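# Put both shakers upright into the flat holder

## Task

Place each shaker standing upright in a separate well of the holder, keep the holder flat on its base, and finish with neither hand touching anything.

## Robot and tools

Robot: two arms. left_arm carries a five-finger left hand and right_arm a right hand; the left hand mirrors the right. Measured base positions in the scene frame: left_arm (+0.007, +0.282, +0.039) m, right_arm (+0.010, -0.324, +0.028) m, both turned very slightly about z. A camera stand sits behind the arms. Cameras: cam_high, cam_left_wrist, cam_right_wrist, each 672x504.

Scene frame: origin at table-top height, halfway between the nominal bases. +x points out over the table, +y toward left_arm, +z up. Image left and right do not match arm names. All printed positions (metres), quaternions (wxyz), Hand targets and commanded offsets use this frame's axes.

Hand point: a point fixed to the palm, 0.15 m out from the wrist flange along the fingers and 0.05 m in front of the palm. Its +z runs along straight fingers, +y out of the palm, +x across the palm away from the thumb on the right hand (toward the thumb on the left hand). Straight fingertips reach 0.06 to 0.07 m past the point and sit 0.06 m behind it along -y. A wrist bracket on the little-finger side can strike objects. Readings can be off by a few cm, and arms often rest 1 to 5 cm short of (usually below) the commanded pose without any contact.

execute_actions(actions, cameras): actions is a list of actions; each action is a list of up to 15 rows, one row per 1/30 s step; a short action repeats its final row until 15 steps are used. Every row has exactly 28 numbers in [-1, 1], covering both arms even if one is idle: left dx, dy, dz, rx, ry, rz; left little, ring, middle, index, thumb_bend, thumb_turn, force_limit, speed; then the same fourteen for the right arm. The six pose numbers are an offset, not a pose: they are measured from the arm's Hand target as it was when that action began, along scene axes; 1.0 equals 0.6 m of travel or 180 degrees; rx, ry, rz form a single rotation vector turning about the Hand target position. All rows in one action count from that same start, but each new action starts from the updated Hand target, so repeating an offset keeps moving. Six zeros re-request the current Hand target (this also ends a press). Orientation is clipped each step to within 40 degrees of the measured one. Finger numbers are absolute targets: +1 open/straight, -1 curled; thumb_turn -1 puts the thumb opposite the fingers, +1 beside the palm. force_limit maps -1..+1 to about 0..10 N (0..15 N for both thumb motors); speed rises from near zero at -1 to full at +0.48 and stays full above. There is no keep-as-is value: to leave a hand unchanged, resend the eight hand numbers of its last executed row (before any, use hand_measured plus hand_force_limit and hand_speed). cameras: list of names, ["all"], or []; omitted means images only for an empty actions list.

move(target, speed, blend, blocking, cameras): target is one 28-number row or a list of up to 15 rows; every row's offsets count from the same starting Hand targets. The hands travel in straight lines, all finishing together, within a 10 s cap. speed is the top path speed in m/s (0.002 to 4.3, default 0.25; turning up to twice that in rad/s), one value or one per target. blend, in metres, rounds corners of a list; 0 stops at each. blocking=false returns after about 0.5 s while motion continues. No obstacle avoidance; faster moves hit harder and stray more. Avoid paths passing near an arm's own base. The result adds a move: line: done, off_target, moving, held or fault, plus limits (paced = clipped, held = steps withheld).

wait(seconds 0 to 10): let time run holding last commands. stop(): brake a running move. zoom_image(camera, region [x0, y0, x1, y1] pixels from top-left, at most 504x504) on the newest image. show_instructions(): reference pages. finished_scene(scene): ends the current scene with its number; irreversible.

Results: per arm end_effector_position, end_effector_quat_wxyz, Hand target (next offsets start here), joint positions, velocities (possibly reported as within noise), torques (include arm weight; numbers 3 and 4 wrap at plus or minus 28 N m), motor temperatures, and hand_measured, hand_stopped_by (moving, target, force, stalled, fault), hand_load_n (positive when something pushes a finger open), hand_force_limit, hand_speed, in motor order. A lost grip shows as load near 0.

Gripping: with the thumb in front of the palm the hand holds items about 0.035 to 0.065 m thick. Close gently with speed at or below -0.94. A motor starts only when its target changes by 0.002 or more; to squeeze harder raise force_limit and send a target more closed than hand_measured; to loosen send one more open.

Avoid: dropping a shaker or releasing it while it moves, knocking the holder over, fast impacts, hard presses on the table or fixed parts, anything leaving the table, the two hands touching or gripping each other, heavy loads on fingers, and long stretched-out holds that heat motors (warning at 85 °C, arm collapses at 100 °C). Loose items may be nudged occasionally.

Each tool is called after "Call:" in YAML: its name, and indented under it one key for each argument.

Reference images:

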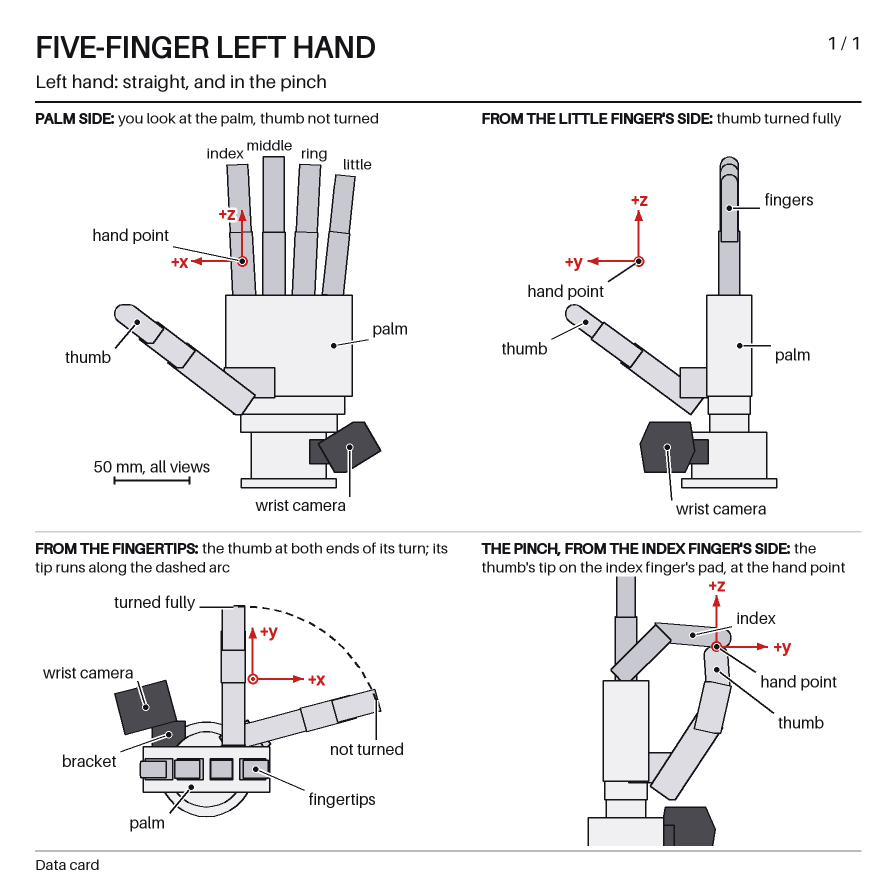

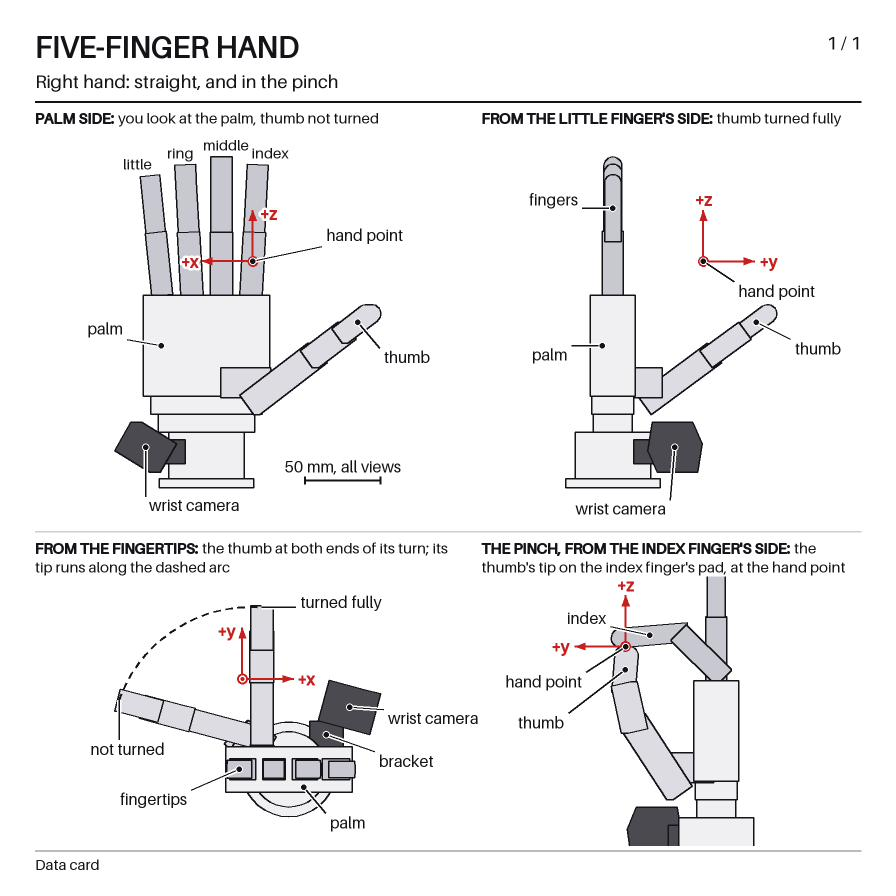

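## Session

Call:
execute_actions:
  actions: []

Scene clock: 0.00 s.
left_arm: end_effector_position=(+0.5298, +0.3550, +0.3140) hand_measured=(+1.000, +1.000, +1.000, +1.000, +1.000, +1.000) hand_load_n=(+0.0, +0.0, +0.0, +0.0, +0.0, +0.0) hand_stopped_by=(target, target, target, target, target, target) hand_force_limit=0.00 hand_speed=-0.80 end_effector_quat_wxyz=(+0.715, +0.313, +0.612, -0.123) | right_arm: end_effector_position=(+0.2966, +0.0578, +0.3059) hand_measured=(+1.000, +1.000, +1.000, +1.000, +1.000, +1.000) hand_load_n=(+0.0, +0.0, +0.0, +0.0, +0.0, +0.0) hand_stopped_by=(target, target, target, target, target, target) hand_force_limit=0.00 hand_speed=-0.80 end_effector_quat_wxyz=(-0.296, +0.739, +0.572, +0.197)
Joint positions: left_arm=[0.42 1.306 0.607 0.805 1.036 1.782] | right_arm=[0.897 1.219 1.24 -1.029 -0.487 -1.883]
Joint velocities: within noise
Joint torques (N m): no reading
Motor temperatures (°C): left_arm=[23 24 28 23 25 24] | right_arm=[26 26 28 22 24 25]
Heat: left arm: hottest elbow 28 °C; right arm: hottest elbow 28 °C.
Hand target: left_arm +0.5344, +0.3576, +0.3279; +0.723, +0.319, +0.603, -0.112 | right_arm +0.3008, +0.0638, +0.3203; -0.301, +0.732, +0.574, +0.212

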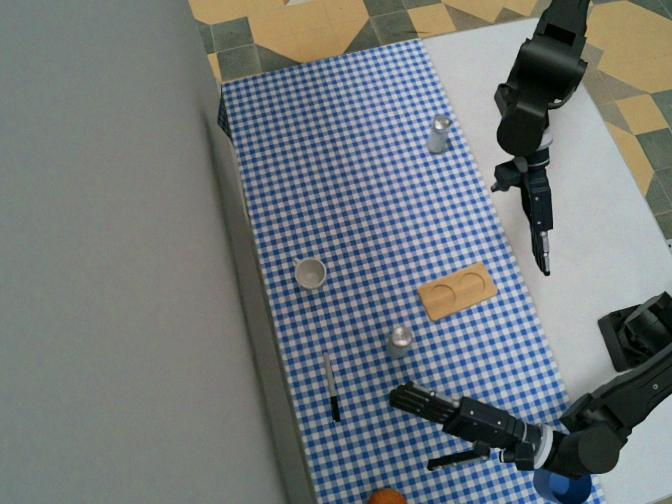

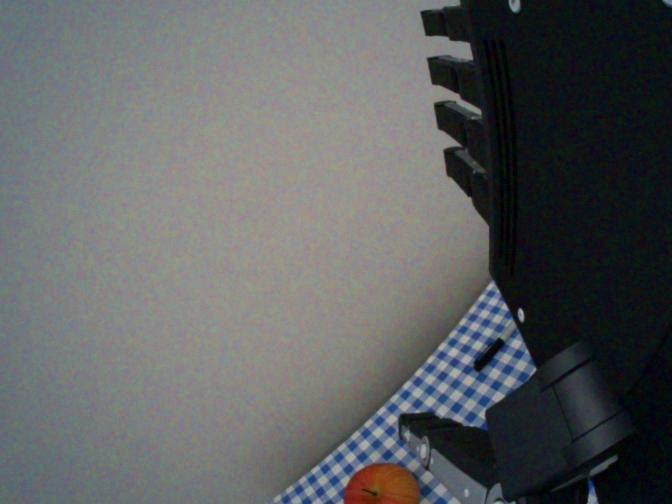

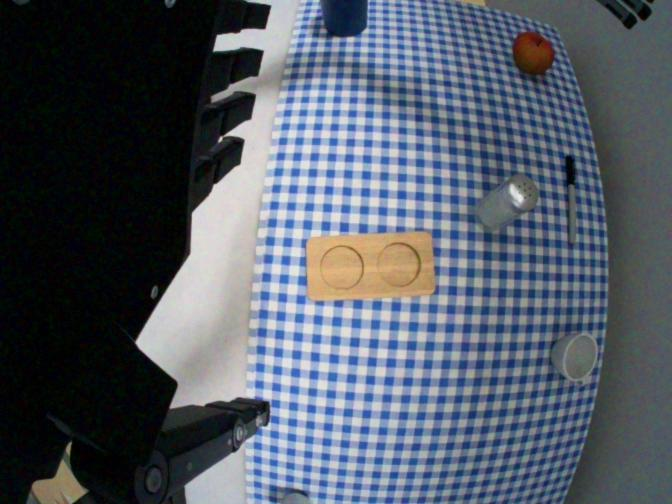

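Call:
zoom_image:
  camera: "cam_high"
  region: [370, 240, 510, 380]

Call:
zoom_image:
  camera: "cam_high"
  region: [390, 90, 490, 190]

Scaled by 3.600 from the camera's 672x504 image, which has a finer 960x720 frame.

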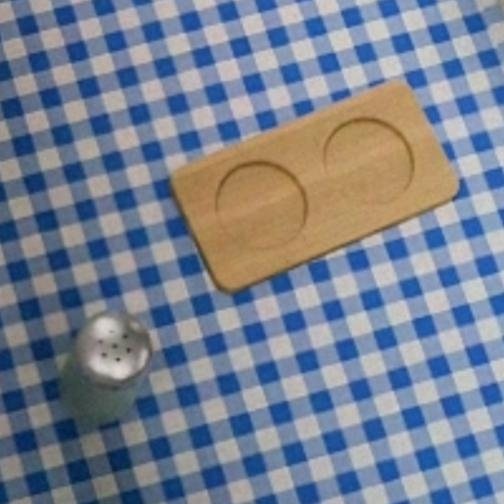

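Scaled by 5.040 from the camera's 672x504 image, which has a finer 960x720 frame.

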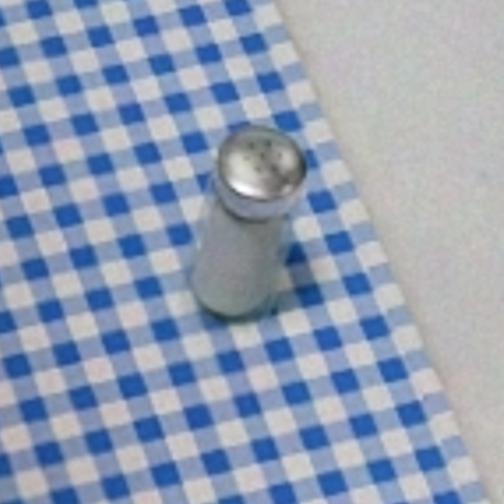

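Call:
move:
  target: [-0.055,-0.351,-0.13,-0.4517,0.4254,0.2419,0,0,0.7,0.7,1,-1,-0.5,0,-0.06,-0.51,-0.06,0.185,0.2835,-0.571,0,0,0.7,0.7,1,-1,-0.5,0]
  cameras: ["all"]
  speed: 0.35

Scene clock: 66.43 s.
left_arm: end_effector_position=(+0.4851, +0.1586, +0.2275) hand_measured=(+0.000, +0.000, +0.700, +0.700, +1.000, -1.000) hand_load_n=(+0.0, +0.0, +0.0, +0.0, +0.0, +0.0) hand_stopped_by=(target, target, target, target, target, target) hand_force_limit=-0.50 hand_speed=0.00 end_effector_quat_wxyz=(+0.250, -0.519, +0.741, -0.344) | right_arm: end_effector_position=(+0.2682, -0.2424, +0.2831) hand_measured=(+0.000, +0.000, +0.700, +0.700, +1.000, -1.000) hand_load_n=(+0.0, +0.0, +0.0, +0.0, +0.0, +0.0) hand_stopped_by=(target, target, target, target, target, target) hand_force_limit=-0.50 hand_speed=0.00 end_effector_quat_wxyz=(-0.380, +0.805, -0.408, +0.204)
Joint positions: left_arm=[-0.128 1.241 0.964 -0.422 0.137 0.132] | right_arm=[-0.002 0.626 0.809 -0.975 -0.487 -0.467]
Joint torques (N m): left_arm=[-1.44 -6.18 14.27 1.47 0.29 -0.19] | right_arm=[-1.44 -0.38 7.15 0.58 -0.36 0.1]
Motor temperatures (°C): left_arm=[23 24 34 23 25 24] | right_arm=[26 27 34 22 24 25]
Heat: left arm: hottest elbow 34 °C; right arm: hottest elbow 34 °C.
Hand target: left_arm +0.5014, +0.1470, +0.2498; +0.251, -0.516, +0.736, -0.359 | right_arm +0.2648, -0.2422, +0.2843; -0.382, +0.801, -0.417, +0.198
Off the commanded pose: left_arm 0.030 m, 2 deg | right_arm 0.004 m, 1 deg.
move: off_target (left_arm)

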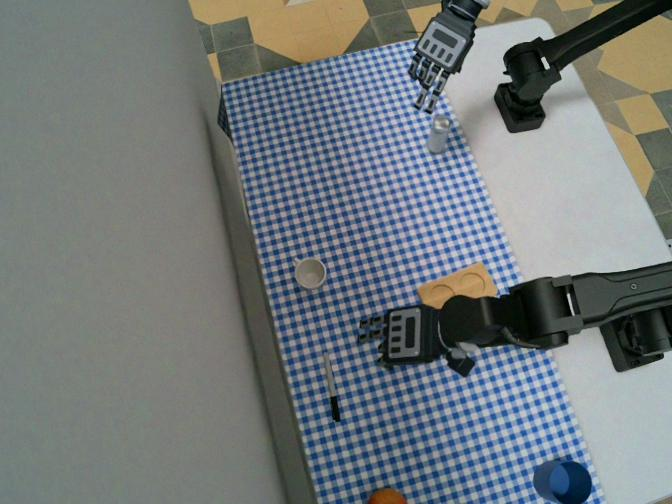

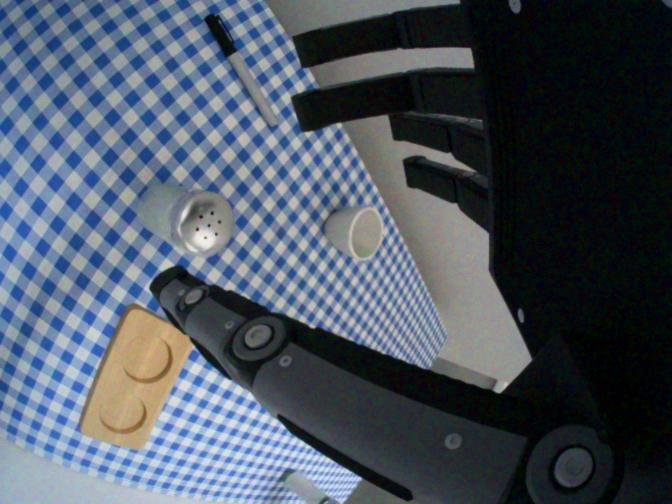

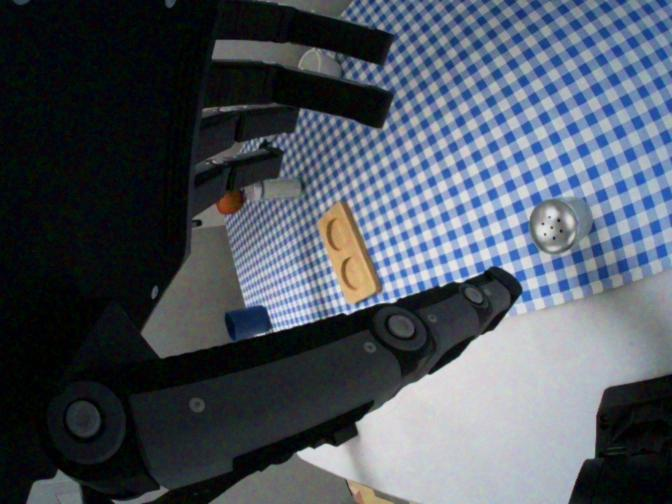

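Call:
move:
  target: [-0.006,-0.010,-0.205,0,0,0,0,0,0.7,0.7,1,-1,-0.5,0,0,-0.004,-0.243,0,0,0,0,0,0.7,0.7,1,-1,-0.5,0]
  cameras: ["cam_left_wrist","cam_right_wrist"]
  speed: 0.15

Scene clock: 84.30 s.
left_arm: end_effector_position=(+0.4951, +0.1493, +0.1317) hand_measured=(+0.000, +0.000, +0.700, +0.700, +1.000, -1.000) hand_load_n=(+0.0, +0.0, -0.5, +0.0, +0.0, +0.0) hand_stopped_by=(target, target, target, target, target, target) hand_force_limit=-0.50 hand_speed=0.00 end_effector_quat_wxyz=(+0.253, -0.516, +0.739, -0.351) | right_arm: end_effector_position=(+0.2578, -0.2442, +0.1362) hand_measured=(+0.000, +0.000, +0.700, +0.700, +1.000, -1.000) hand_load_n=(+0.0, +0.0, +0.0, +0.0, -0.5, +0.0) hand_stopped_by=(target, target, target, target, target, target) hand_force_limit=-0.50 hand_speed=0.00 end_effector_quat_wxyz=(-0.375, +0.805, -0.419, +0.190)
Joint positions: left_arm=[-0.144 1.384 0.811 -0.109 0.133 0.121] | right_arm=[-0.019 0.614 0.428 -0.641 -0.498 -0.467]
Joint torques (N m): left_arm=[-1.38 -7.41 7.65 3.44 -0.03 -0.21] | right_arm=[-1.08 1.32 6.94 1.99 -0.33 -0.05]
Heat: left arm: hottest elbow 35 °C; right arm: hottest elbow 34 °C.
Hand target: left_arm +0.4978, +0.1411, +0.1268; +0.251, -0.516, +0.736, -0.359 | right_arm +0.2648, -0.2445, +0.1385; -0.382, +0.801, -0.417, +0.198
Off the commanded pose: left_arm 0.010 m, 1 deg | right_arm 0.007 m, 1 deg.
move: done
Images, in order (width x height): cam_left_wrist 672x504, cam_right_wrist 672x504.

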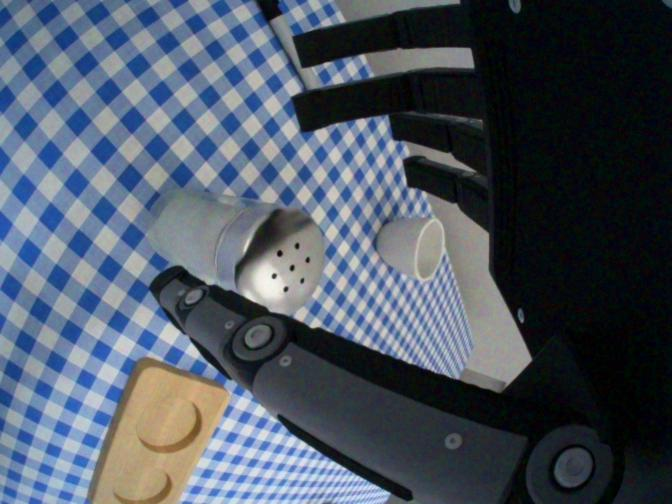

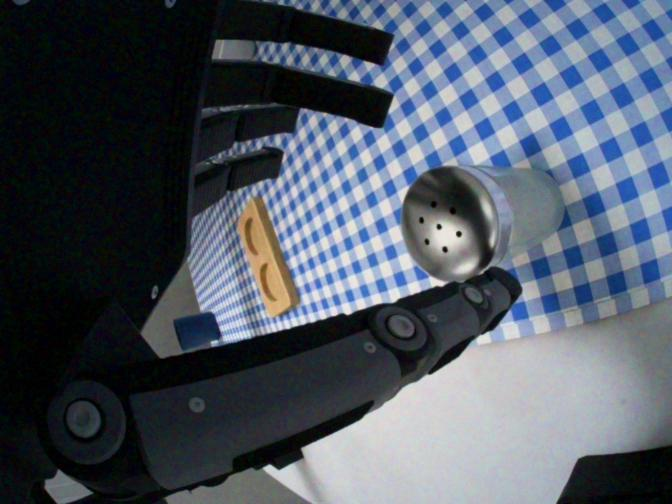

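Call:
move:
  target:
    - [0.005,-0.022,0,0,0,0,0,0,0.7,0.7,1,-1,-0.5,0,0.002,-0.018,0,0,0,0,0,0,0.7,0.7,1,-1,-0.5,0]
    - [0.005,-0.022,-0.08,0,0,0,0,0,0.7,0.7,1,-1,-0.5,0,0.002,-0.018,-0.09,0,0,0,0,0,0.7,0.7,1,-1,-0.5,0]
  cameras: ["cam_left_wrist","cam_right_wrist"]
  speed: 0.1

Scene clock: 104.63 s.
left_arm: end_effector_position=(+0.4992, +0.1354, +0.0842) hand_measured=(+0.000, +0.000, +0.700, +0.700, +1.000, -1.000) hand_load_n=(+0.0, +0.0, +0.0, +0.0, +0.0, +0.0) hand_stopped_by=(target, target, target, target, target, target) hand_force_limit=-0.50 hand_speed=0.00 end_effector_quat_wxyz=(+0.253, -0.515, +0.740, -0.351) | right_arm: end_effector_position=(+0.2595, -0.2543, +0.0829) hand_measured=(+0.000, +0.000, +0.700, +0.700, +1.000, -1.000) hand_load_n=(+0.0, +0.0, +0.0, +0.0, +0.0, +0.0) hand_stopped_by=(target, target, target, target, target, target) hand_force_limit=-0.50 hand_speed=0.00 end_effector_quat_wxyz=(-0.377, +0.801, -0.426, +0.188)
Joint positions: left_arm=[-0.176 1.492 0.767 0.044 0.108 0.103] | right_arm=[-0.079 0.708 0.312 -0.453 -0.538 -0.501]
Joint torques (N m): left_arm=[-1.2 -8 6.98 3.56 -0.05 -0.21] | right_arm=[-1.14 0.5 6.52 2.06 -0.33 -0.14]
Heat: left arm: hottest elbow 34 °C; right arm: hottest elbow 34 °C.
Hand target: left_arm +0.5009, +0.1277, +0.0791; +0.251, -0.516, +0.736, -0.359 | right_arm +0.2660, -0.2554, +0.0845; -0.382, +0.801, -0.417, +0.198
Off the commanded pose: left_arm 0.009 m, 1 deg | right_arm 0.007 m, 2 deg.
move: done
Images, in order (width x height): cam_left_wrist 672x504, cam_right_wrist 672x504.

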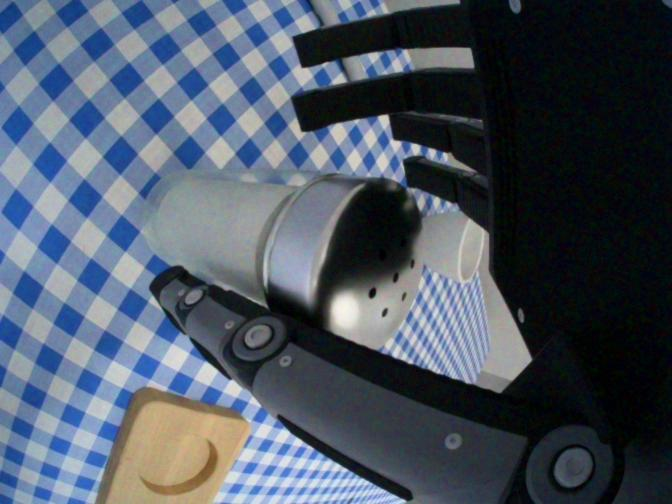

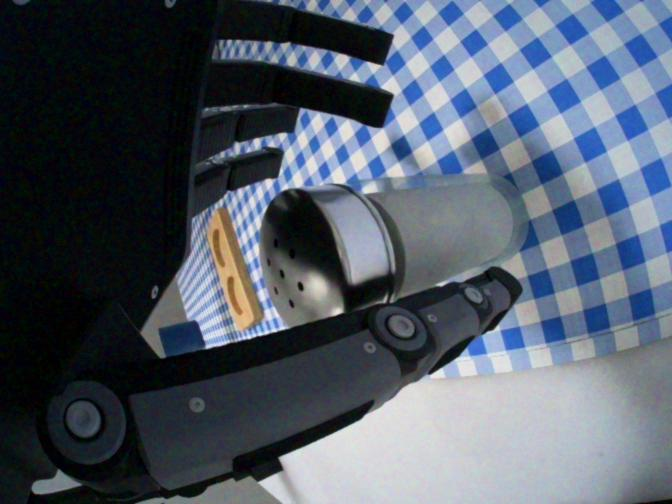

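Call:
move:
  target:
    - [0,0,-0.042,0,0,0,0,0,0.7,0.7,1,-1,-0.5,0,0.006,0.003,-0.038,0,0,0,0,0,0.7,0.7,1,-1,-0.5,0]
    - [0,0,-0.042,0,0,0,0,0,-0.5,-0.5,0.4,-1,-0.5,-0.85,0.006,0.003,-0.038,0,0,0,0,0,-0.5,-0.5,0.4,-1,-0.5,-0.85]
  cameras: ["cam_left_wrist","cam_right_wrist"]
  speed: 0.1

Scene clock: 118.80 s.
left_arm: end_effector_position=(+0.5003, +0.1346, +0.0605) hand_measured=(+0.000, +0.000, -0.158, -0.230, +0.946, -1.000) hand_load_n=(+0.0, +0.0, +5.0, +2.5, +6.0, +0.5) hand_stopped_by=(target, target, force, force, force, target) hand_force_limit=-0.50 hand_speed=-0.85 end_effector_quat_wxyz=(+0.253, -0.517, +0.737, -0.354) | right_arm: end_effector_position=(+0.2635, -0.2551, +0.0597) hand_measured=(+0.000, +0.000, -0.048, -0.062, +0.762, -1.000) hand_load_n=(+0.0, +0.0, +1.0, +6.0, +5.5, +0.0) hand_stopped_by=(target, target, force, force, force, target) hand_force_limit=-0.50 hand_speed=-0.85 end_effector_quat_wxyz=(-0.377, +0.802, -0.423, +0.190)
Joint positions: left_arm=[-0.176 1.547 0.743 0.128 0.108 0.095] | right_arm=[-0.079 0.784 0.268 -0.331 -0.538 -0.507]
Joint torques (N m): left_arm=[-1.03 -8 6.45 3.44 -0.06 -0.21] | right_arm=[-0.09 0.21 6.27 2.06 -0.1 -0.05]
Heat: left arm: hottest elbow 33 °C; right arm: hottest elbow 33 °C.
Hand target: left_arm +0.5009, +0.1277, +0.0538; +0.251, -0.516, +0.736, -0.359 | right_arm +0.2696, -0.2536, +0.0618; -0.382, +0.801, -0.417, +0.198
Off the commanded pose: left_arm 0.010 m, 1 deg | right_arm 0.007 m, 1 deg.
move: done
Images, in order (width x height): cam_left_wrist 672x504, cam_right_wrist 672x504.

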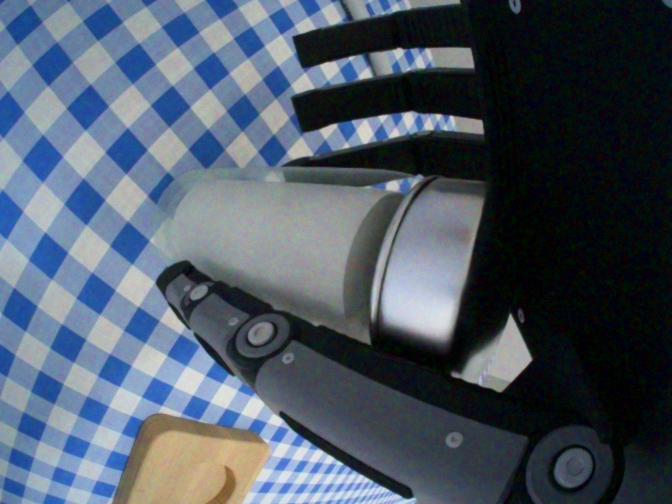

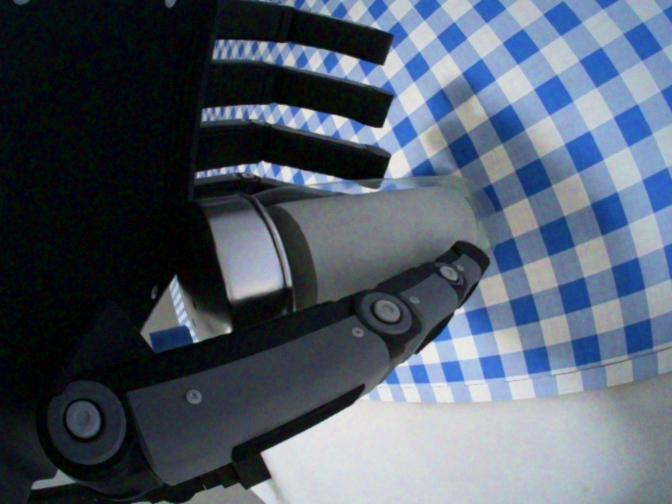

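Call:
move:
  target:
    - [0,0,0,0,0,0,0,0,-0.5,-0.5,0.4,-1,-0.5,-0.85,0,0,0,0,0,0,0,0,-0.7,-0.5,0.4,-1,-0.5,-0.85]
    - [0,0,0.243,0,0,0,0,0,-0.5,-0.5,0.4,-1,-0.5,-0.85,0,0,0.2,0,0,0,0,0,-0.7,-0.5,0.4,-1,-0.5,-0.85]
    - [-0.3565,-0.158,0.243,0,0,-0.114,0,0,-0.5,-0.5,0.4,-1,-0.5,-0.85,0,0,0.2,0,0,0,0,0,-0.7,-0.5,0.4,-1,-0.5,-0.85]
  blend: [0,0.04,0]
  cameras: ["all"]
  speed: [0.1,0.15,0.2]

Call:
zoom_image:
  camera: "cam_high"
  region: [410, 230, 530, 350]

Scene clock: 149.67 s.
left_arm: end_effector_position=(+0.2917, +0.0374, +0.1890) hand_measured=(+0.000, +0.000, -0.158, -0.230, +0.946, -1.000) hand_load_n=(-0.5, +0.0, +4.5, +2.0, +7.0, +0.5) hand_stopped_by=(target, target, force, force, force, target) hand_force_limit=-0.50 hand_speed=-0.85 end_effector_quat_wxyz=(+0.185, -0.375, +0.822, -0.386) | right_arm: end_effector_position=(+0.2533, -0.2518, +0.1460) hand_measured=(+0.000, +0.000, -0.060, -0.062, +0.762, -1.000) hand_load_n=(+0.0, +0.0, +5.5, +4.0, +7.0, +1.0) hand_stopped_by=(target, target, force, force, force, target) hand_force_limit=-0.50 hand_speed=-0.85 end_effector_quat_wxyz=(-0.366, +0.809, -0.427, +0.171)
Joint positions: left_arm=[-0.577 0.9 0.628 -0.416 0.073 0.078] | right_arm=[-0.061 0.636 0.477 -0.733 -0.526 -0.507]
Joint torques (N m): left_arm=[-1.08 -5.36 9.4 1.73 -0.04 -0.24] | right_arm=[-1.08 -0.91 11.33 0.72 -0.44 -0.01]
Heat: left arm: hottest elbow 33 °C; right arm: hottest elbow 32 °C.
Hand target: left_arm +0.2870, +0.0331, +0.1995; +0.183, -0.377, +0.816, -0.398 | right_arm +0.2696, -0.2535, +0.1817; -0.382, +0.801, -0.417, +0.198
Off the commanded pose: left_arm 0.012 m, 2 deg | right_arm 0.039 m, 4 deg.
move: off_target (left_arm, right_arm)

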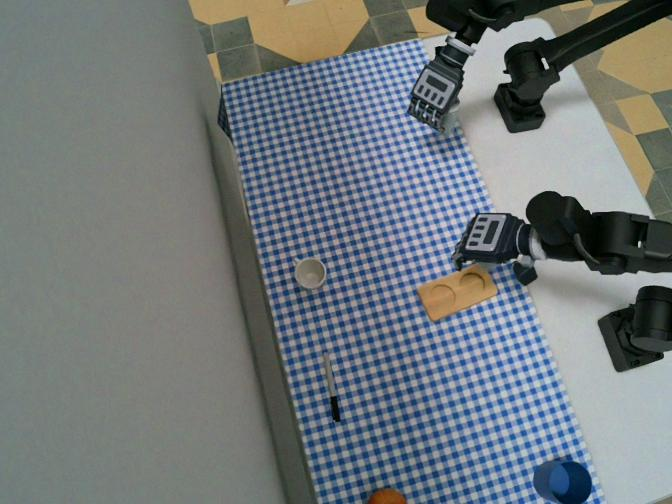

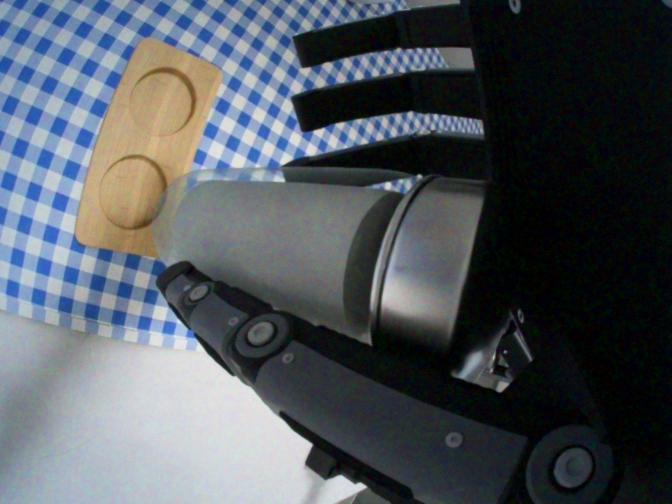

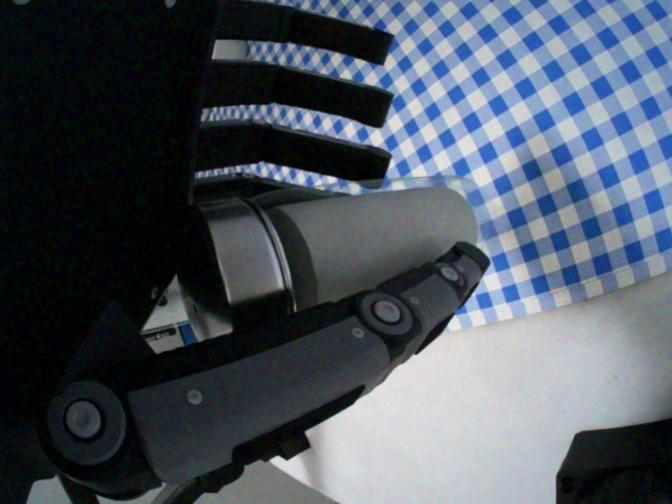

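Scaled by 4.200 from the camera's 672x504 image, which has a finer 960x720 frame.

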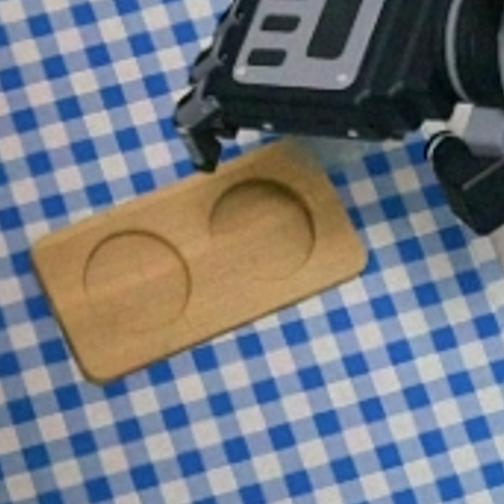

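Call:
move:
  target: [0.017,-0.006,-0.135,0,0,0,0,0,-0.5,-0.5,0.4,-1,-0.5,-0.85,0,0,0.04,0,0,0,0,0,-0.7,-0.5,0.4,-1,-0.5,-0.85]
  cameras: ["cam_left_wrist","cam_high"]
  speed: 0.15

Call:
zoom_image:
  camera: "cam_high"
  region: [420, 240, 520, 340]

Scene clock: 168.47 s.
left_arm: end_effector_position=(+0.2896, +0.0388, +0.1110) hand_measured=(+0.000, +0.000, -0.158, -0.230, +0.946, -1.000) hand_load_n=(+0.0, +0.0, +4.5, +1.5, +6.5, +0.5) hand_stopped_by=(target, target, force, force, force, target) hand_force_limit=-0.50 hand_speed=-0.85 end_effector_quat_wxyz=(+0.180, -0.378, +0.826, -0.378) | right_arm: end_effector_position=(+0.2553, -0.2520, +0.1700) hand_measured=(+0.000, +0.000, -0.060, -0.062, +0.762, -1.000) hand_load_n=(+0.0, +0.0, +5.5, +4.0, +7.0, +1.0) hand_stopped_by=(target, target, force, force, force, target) hand_force_limit=-0.50 hand_speed=-0.85 end_effector_quat_wxyz=(-0.366, +0.809, -0.427, +0.171)
Joint positions: left_arm=[-0.577 1.022 0.481 -0.168 0.073 0.078] | right_arm=[-0.061 0.632 0.538 -0.799 -0.526 -0.507]
Joint torques (N m): left_arm=[-0.5 -3.37 8.64 3.77 0.3 -0.18] | right_arm=[-1.14 -1.03 11.47 0.65 -0.42 0.01]
Heat: left arm: hottest elbow 33 °C; right arm: hottest elbow 35 °C.
Hand target: left_arm +0.2972, +0.0295, +0.1185; +0.183, -0.377, +0.816, -0.398 | right_arm +0.2696, -0.2535, +0.2058; -0.382, +0.801, -0.417, +0.198
Off the commanded pose: left_arm 0.014 m, 3 deg | right_arm 0.039 m, 4 deg.
move: off_target (left_arm, right_arm)
Images, in order (width x height): cam_high 672x504, cam_left_wrist 672x504.

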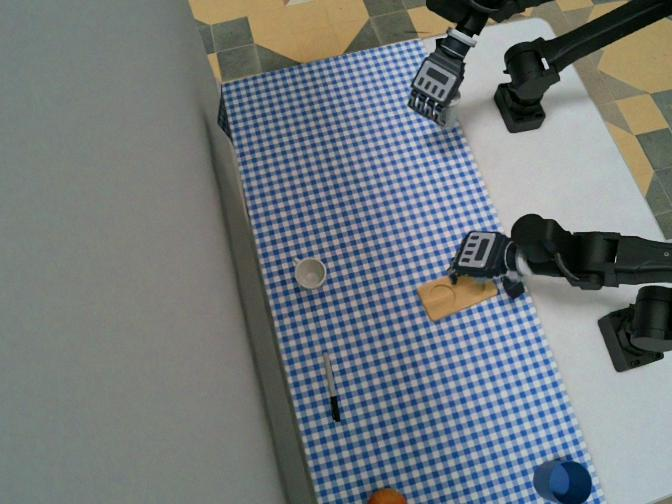

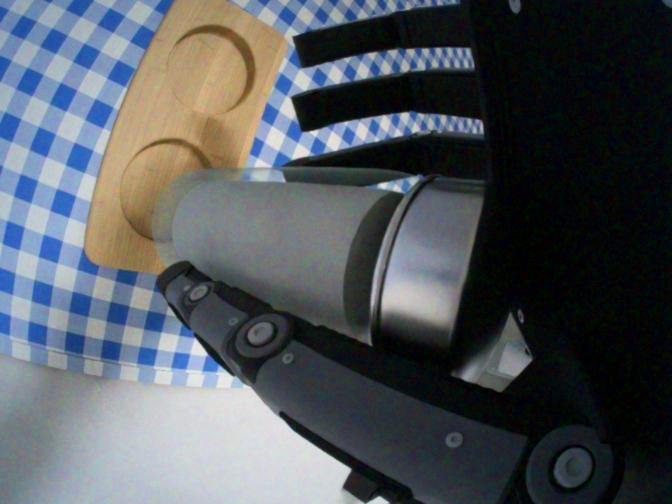

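Scaled by 5.040 from the camera's 672x504 image, which has a finer 960x720 frame.

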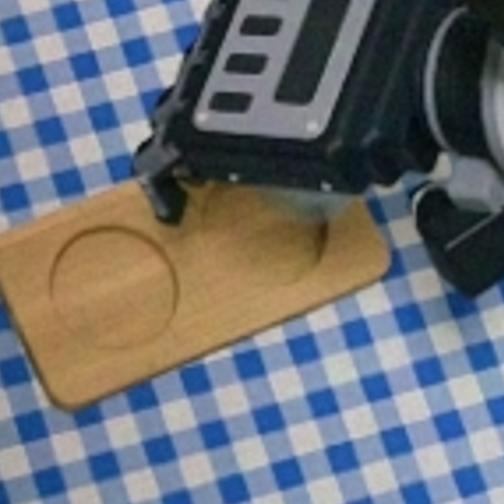

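Call:
move:
  target: [0.018,0.004,-0.05,0,0,0,0,0,-0.5,-0.5,0.4,-1,-0.5,-0.85,0,0,0,0,0,0,0,0,-0.7,-0.5,0.4,-1,-0.5,-0.85]
  cameras: ["cam_left_wrist","cam_high"]
  speed: 0.1

Call:
zoom_image:
  camera: "cam_high"
  region: [430, 250, 510, 320]

Call:
zoom_image:
  camera: "cam_left_wrist"
  region: [30, 90, 290, 290]

Scene clock: 192.57 s.
left_arm: end_effector_position=(+0.2971, +0.0355, +0.0823) hand_measured=(+0.000, +0.000, -0.158, -0.230, +0.946, -1.000) hand_load_n=(+0.0, +0.0, +4.5, +2.0, +7.0, +0.5) hand_stopped_by=(target, target, force, force, force, target) hand_force_limit=-0.50 hand_speed=-0.85 end_effector_quat_wxyz=(+0.175, -0.379, +0.825, -0.381) | right_arm: end_effector_position=(+0.2553, -0.2520, +0.1700) hand_measured=(+0.000, +0.000, -0.060, -0.062, +0.762, -1.000) hand_load_n=(+0.0, +0.0, +5.5, +4.0, +7.0, +1.0) hand_stopped_by=(target, target, force, force, force, target) hand_force_limit=-0.50 hand_speed=-0.85 end_effector_quat_wxyz=(-0.366, +0.809, -0.427, +0.171)
Joint positions: left_arm=[-0.563 1.124 0.45 -0.036 0.093 0.078] | right_arm=[-0.061 0.632 0.538 -0.799 -0.526 -0.507]
Joint torques (N m): left_arm=[0.67 -4.07 7.82 3.82 0.32 0.05] | right_arm=[-1.08 -1.03 11.38 0.72 -0.45 -0.01]
Heat: left arm: hottest elbow 33 °C; right arm: hottest elbow 37 °C.
Hand target: left_arm +0.3081, +0.0317, +0.0887; +0.183, -0.377, +0.816, -0.398 | right_arm +0.2696, -0.2535, +0.2058; -0.382, +0.801, -0.417, +0.198
Off the commanded pose: left_arm 0.013 m, 2 deg | right_arm 0.039 m, 4 deg.
move: off_target (left_arm, right_arm)
Images, in order (width x height): cam_high 672x504, cam_left_wrist 672x504.

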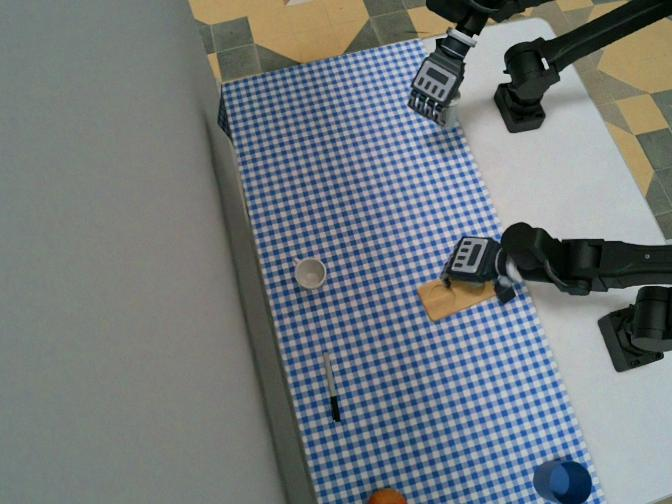

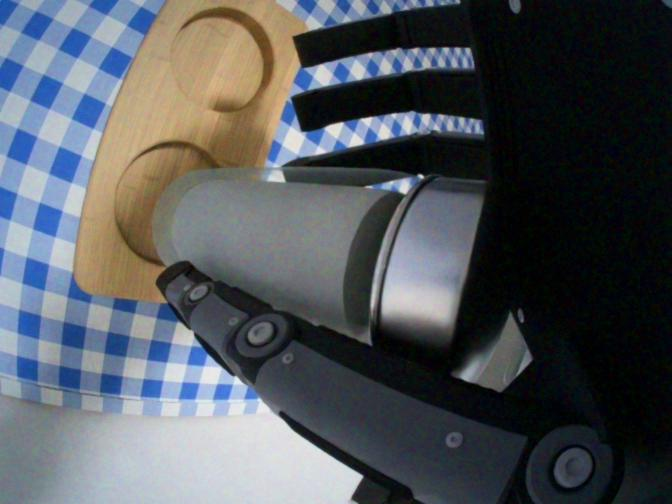

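Scaled by 6.300 from the camera's 672x504 image, which has a finer 960x720 frame.

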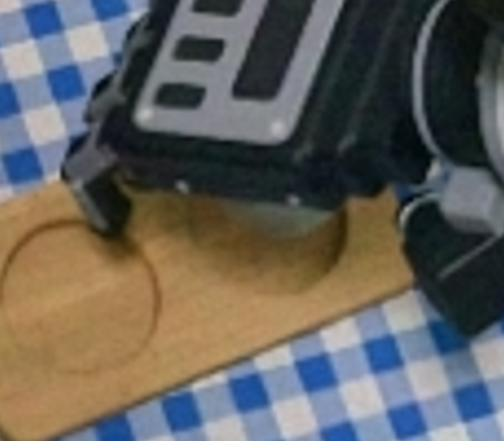

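Scaled by 1.938 from the camera's 672x504 image, which has a finer 960x720 frame.

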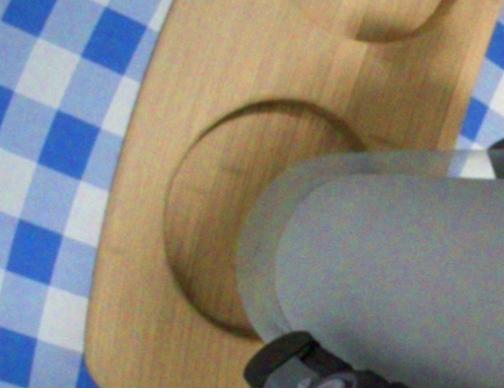

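Call:
move:
  target:
    - [0.004,0.01,0.02,0,0,0,0,0,-0.5,-0.5,0.4,-1,-0.5,-0.85,0,0,0,0,0,0,0,0,-0.7,-0.5,0.4,-1,-0.5,-0.85]
    - [0.012,0.02,0.015,0,0,0,0,0,-0.5,-0.5,0.4,-1,-0.5,-0.85,0,0,0,0,0,0,0,0,-0.7,-0.5,0.4,-1,-0.5,-0.85]
  cameras: ["cam_left_wrist","cam_high"]
  speed: 0.08

Call:
zoom_image:
  camera: "cam_high"
  region: [430, 250, 510, 320]

Call:
zoom_image:
  camera: "cam_left_wrist"
  region: [30, 90, 290, 290]

Scene clock: 215.00 s.
left_arm: end_effector_position=(+0.3047, +0.0462, +0.0829) hand_measured=(+0.000, +0.000, -0.158, -0.230, +0.946, -1.000) hand_load_n=(+0.0, +0.0, +5.0, +2.0, +7.0, +0.5) hand_stopped_by=(target, target, force, force, force, target) hand_force_limit=-0.50 hand_speed=-0.85 end_effector_quat_wxyz=(+0.173, -0.382, +0.823, -0.383) | right_arm: end_effector_position=(+0.2553, -0.2520, +0.1700) hand_measured=(+0.000, +0.000, -0.060, -0.062, +0.762, -1.000) hand_load_n=(+0.0, +0.5, +5.5, +4.0, +7.0, +1.0) hand_stopped_by=(target, target, force, force, force, target) hand_force_limit=-0.50 hand_speed=-0.85 end_effector_quat_wxyz=(-0.366, +0.809, -0.427, +0.171)
Joint positions: left_arm=[-0.512 1.124 0.45 -0.036 0.133 0.103] | right_arm=[-0.061 0.632 0.538 -0.799 -0.526 -0.507]
Joint torques (N m): left_arm=[0.38 -5.83 8.95 2.18 0.37 0.11] | right_arm=[-1.14 -1.08 11.47 0.66 -0.46 0]
Heat: left arm: hottest elbow 34 °C; right arm: hottest elbow 38 °C.
Hand target: left_arm +0.3153, +0.0437, +0.0977; +0.183, -0.377, +0.816, -0.398 | right_arm +0.2696, -0.2535, +0.2058; -0.382, +0.801, -0.417, +0.198
Off the commanded pose: left_arm 0.018 m, 2 deg | right_arm 0.039 m, 4 deg.
move: off_target (left_arm, right_arm)
Images, in order (width x height): cam_high 672x504, cam_left_wrist 672x504.

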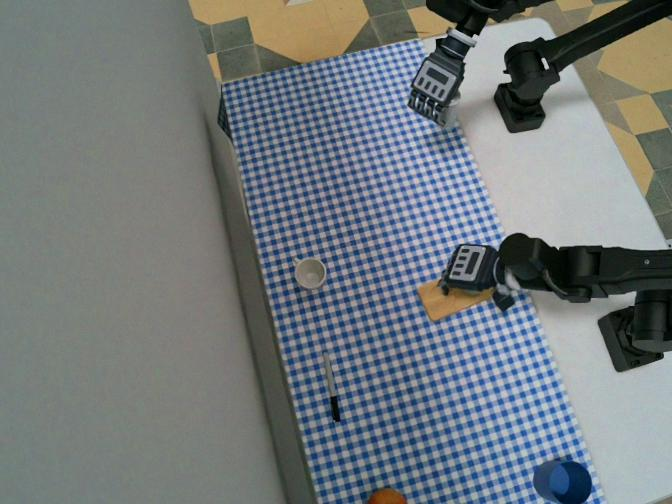

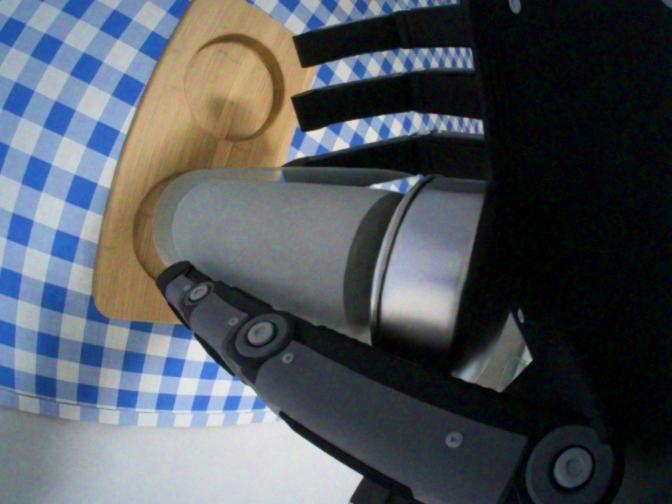

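Scaled by 6.300 from the camera's 672x504 image, which has a finer 960x720 frame.

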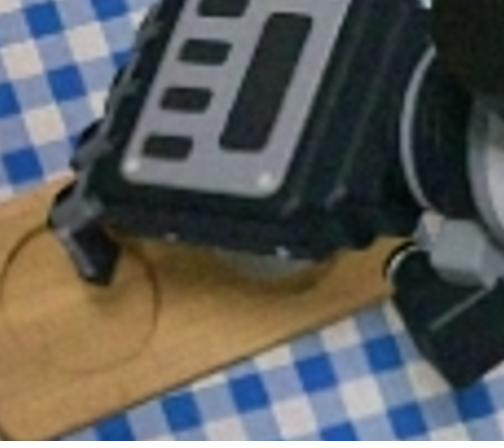

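Scaled by 1.938 from the camera's 672x504 image, which has a finer 960x720 frame.

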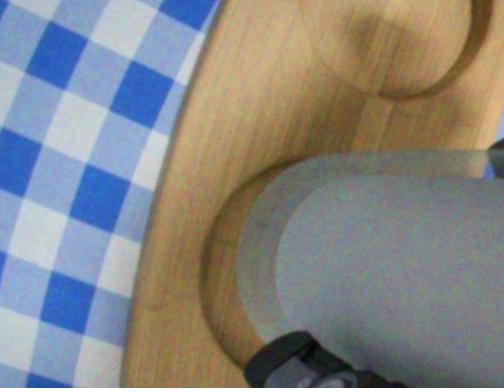

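Call:
move:
  target: [-0.002,-0.004,-0.03,0,0,0,0,0,-0.5,-0.5,0.4,-1,-0.5,-0.85,0,0,0,0,0,0,0,0,-0.7,-0.5,0.4,-1,-0.5,-0.85]
  cameras: ["cam_left_wrist","cam_high"]
  speed: 0.06

Call:
zoom_image:
  camera: "cam_high"
  region: [430, 250, 510, 320]

Call:
zoom_image:
  camera: "cam_left_wrist"
  region: [30, 90, 290, 290]

Scene clock: 231.63 s.
left_arm: end_effector_position=(+0.3046, +0.0462, +0.0735) hand_measured=(+0.000, +0.000, -0.158, -0.230, +0.946, -1.000) hand_load_n=(+0.0, +0.5, +4.5, +2.0, +7.0, +0.5) hand_stopped_by=(target, target, force, force, force, target) hand_force_limit=-0.50 hand_speed=-0.85 end_effector_quat_wxyz=(+0.173, -0.383, +0.823, -0.382) | right_arm: end_effector_position=(+0.2553, -0.2520, +0.1700) hand_measured=(+0.000, +0.000, -0.060, -0.062, +0.762, -1.000) hand_load_n=(+0.0, +0.0, +5.5, +4.0, +7.0, +1.0) hand_stopped_by=(target, target, force, force, force, target) hand_force_limit=-0.50 hand_speed=-0.85 end_effector_quat_wxyz=(-0.366, +0.809, -0.427, +0.171)
Joint positions: left_arm=[-0.512 1.151 0.438 0.001 0.133 0.103] | right_arm=[-0.061 0.632 0.538 -0.799 -0.526 -0.507]
Joint torques (N m): left_arm=[-0.15 -4.13 7.54 3.82 0.07 0.03] | right_arm=[-1.14 -1.14 11.44 0.73 -0.44 -0.02]
Motor temperatures (°C): left_arm=[23 24 34 24 25 24] | right_arm=[26 25 39 22 25 25]
Heat: left arm: hottest elbow 34 °C; right arm: hottest elbow 39 °C.
Hand target: left_arm +0.3141, +0.0414, +0.0796; +0.183, -0.377, +0.816, -0.398 | right_arm +0.2696, -0.2535, +0.2058; -0.382, +0.801, -0.417, +0.198
Off the commanded pose: left_arm 0.012 m, 2 deg | right_arm 0.039 m, 4 deg.
move: off_target (left_arm, right_arm)
Images, in order (width x height): cam_high 672x504, cam_left_wrist 672x504.

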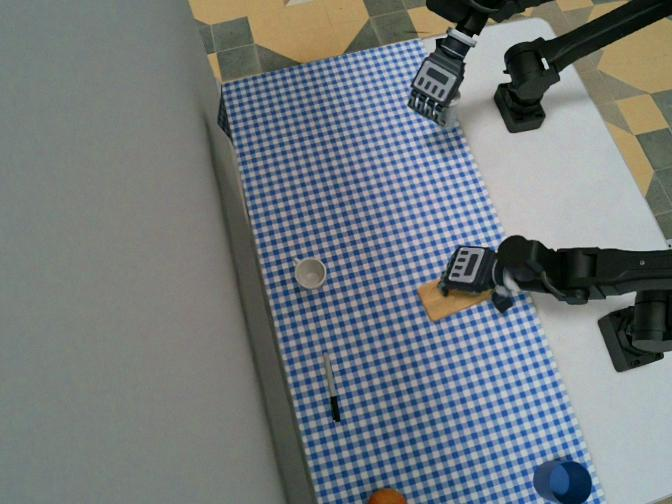

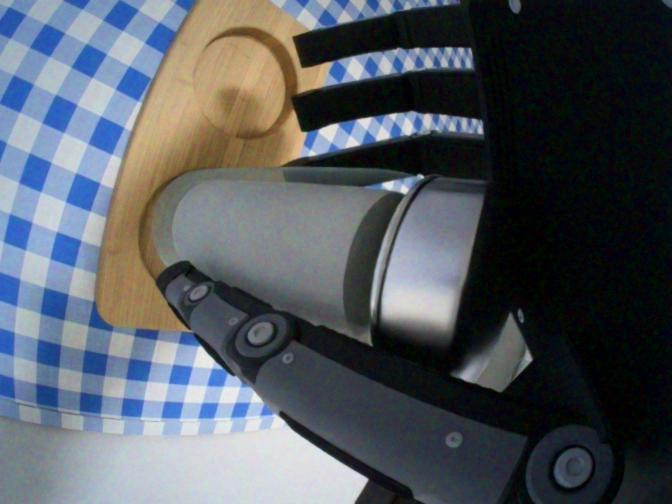

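Scaled by 6.300 from the camera's 672x504 image, which has a finer 960x720 frame.

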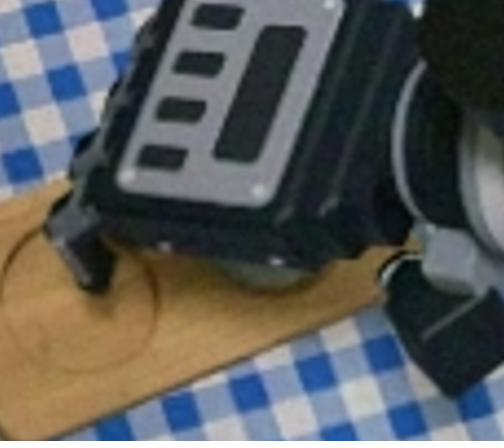

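Scaled by 1.938 from the camera's 672x504 image, which has a finer 960x720 frame.

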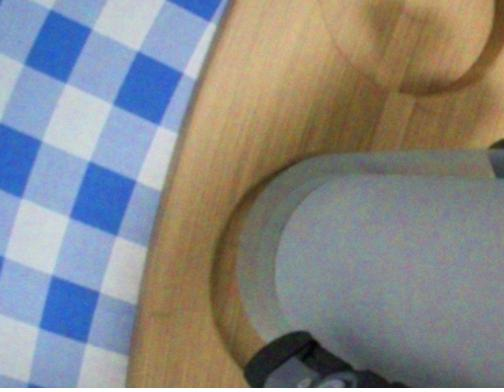

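Call:
move:
  target:
    - [-0.004,-0.014,-0.015,0,0,0,0,0,-0.5,-0.5,0.4,-1,-0.5,-0.85,0,0,0,0,0,0,0,0,-0.7,-0.5,0.4,-1,-0.5,-0.85]
  cameras: ["cam_left_wrist","cam_high"]
  speed: 0.06

Call:
zoom_image:
  camera: "cam_high"
  region: [430, 250, 510, 320]

Scene clock: 244.27 s.
left_arm: end_effector_position=(+0.3058, +0.0438, +0.0636) hand_measured=(+0.000, +0.000, -0.158, -0.230, +0.946, -1.000) hand_load_n=(+0.0, +0.0, +5.0, +2.0, +6.5, +0.5) hand_stopped_by=(target, target, force, force, force, target) hand_force_limit=-0.50 hand_speed=-0.85 end_effector_quat_wxyz=(+0.178, -0.381, +0.824, -0.379) | right_arm: end_effector_position=(+0.2553, -0.2520, +0.1700) hand_measured=(+0.000, +0.000, -0.060, -0.062, +0.762, -1.000) hand_load_n=(+0.0, +0.0, +5.5, +4.0, +7.0, +1.0) hand_stopped_by=(target, target, force, force, force, target) hand_force_limit=-0.50 hand_speed=-0.85 end_effector_quat_wxyz=(-0.366, +0.809, -0.427, +0.171)
Joint positions: left_arm=[-0.527 1.187 0.43 0.044 0.111 0.103] | right_arm=[-0.061 0.632 0.538 -0.799 -0.526 -0.507]
Joint torques (N m): left_arm=[-1.14 -4.31 7.36 3.85 -0.01 -0.19] | right_arm=[-1.14 -1.03 11.48 0.68 -0.42 -0.01]
Heat: left arm: hottest elbow 34 °C; right arm: hottest elbow 39 °C.
Hand target: left_arm +0.3117, +0.0330, +0.0706; +0.183, -0.377, +0.816, -0.398 | right_arm +0.2696, -0.2535, +0.2058; -0.382, +0.801, -0.417, +0.198
Off the commanded pose: left_arm 0.014 m, 3 deg | right_arm 0.039 m, 4 deg.
move: off_target (left_arm, right_arm)
Images, in order (width x height): cam_high 672x504, cam_left_wrist 672x504.

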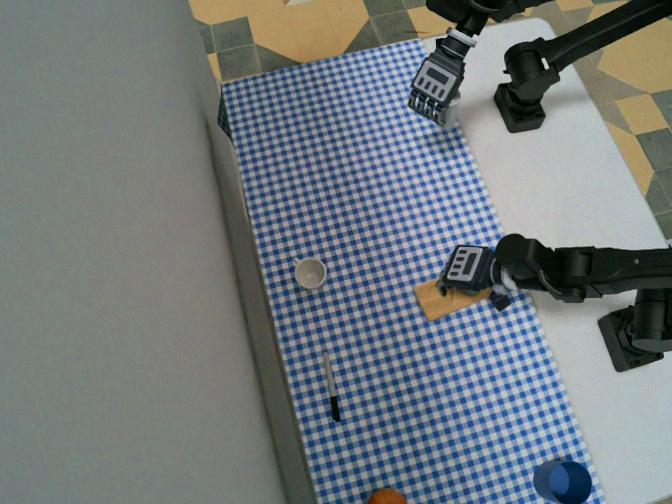

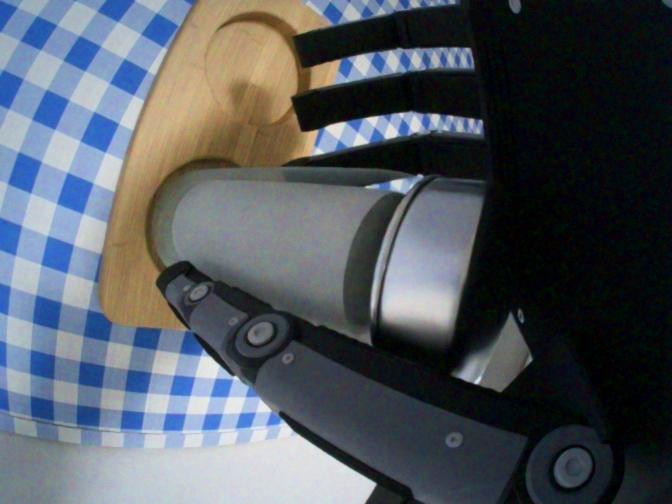

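Scaled by 6.300 from the camera's 672x504 image, which has a finer 960x720 frame.

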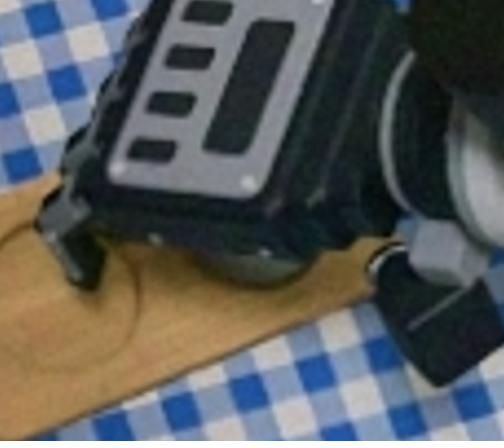

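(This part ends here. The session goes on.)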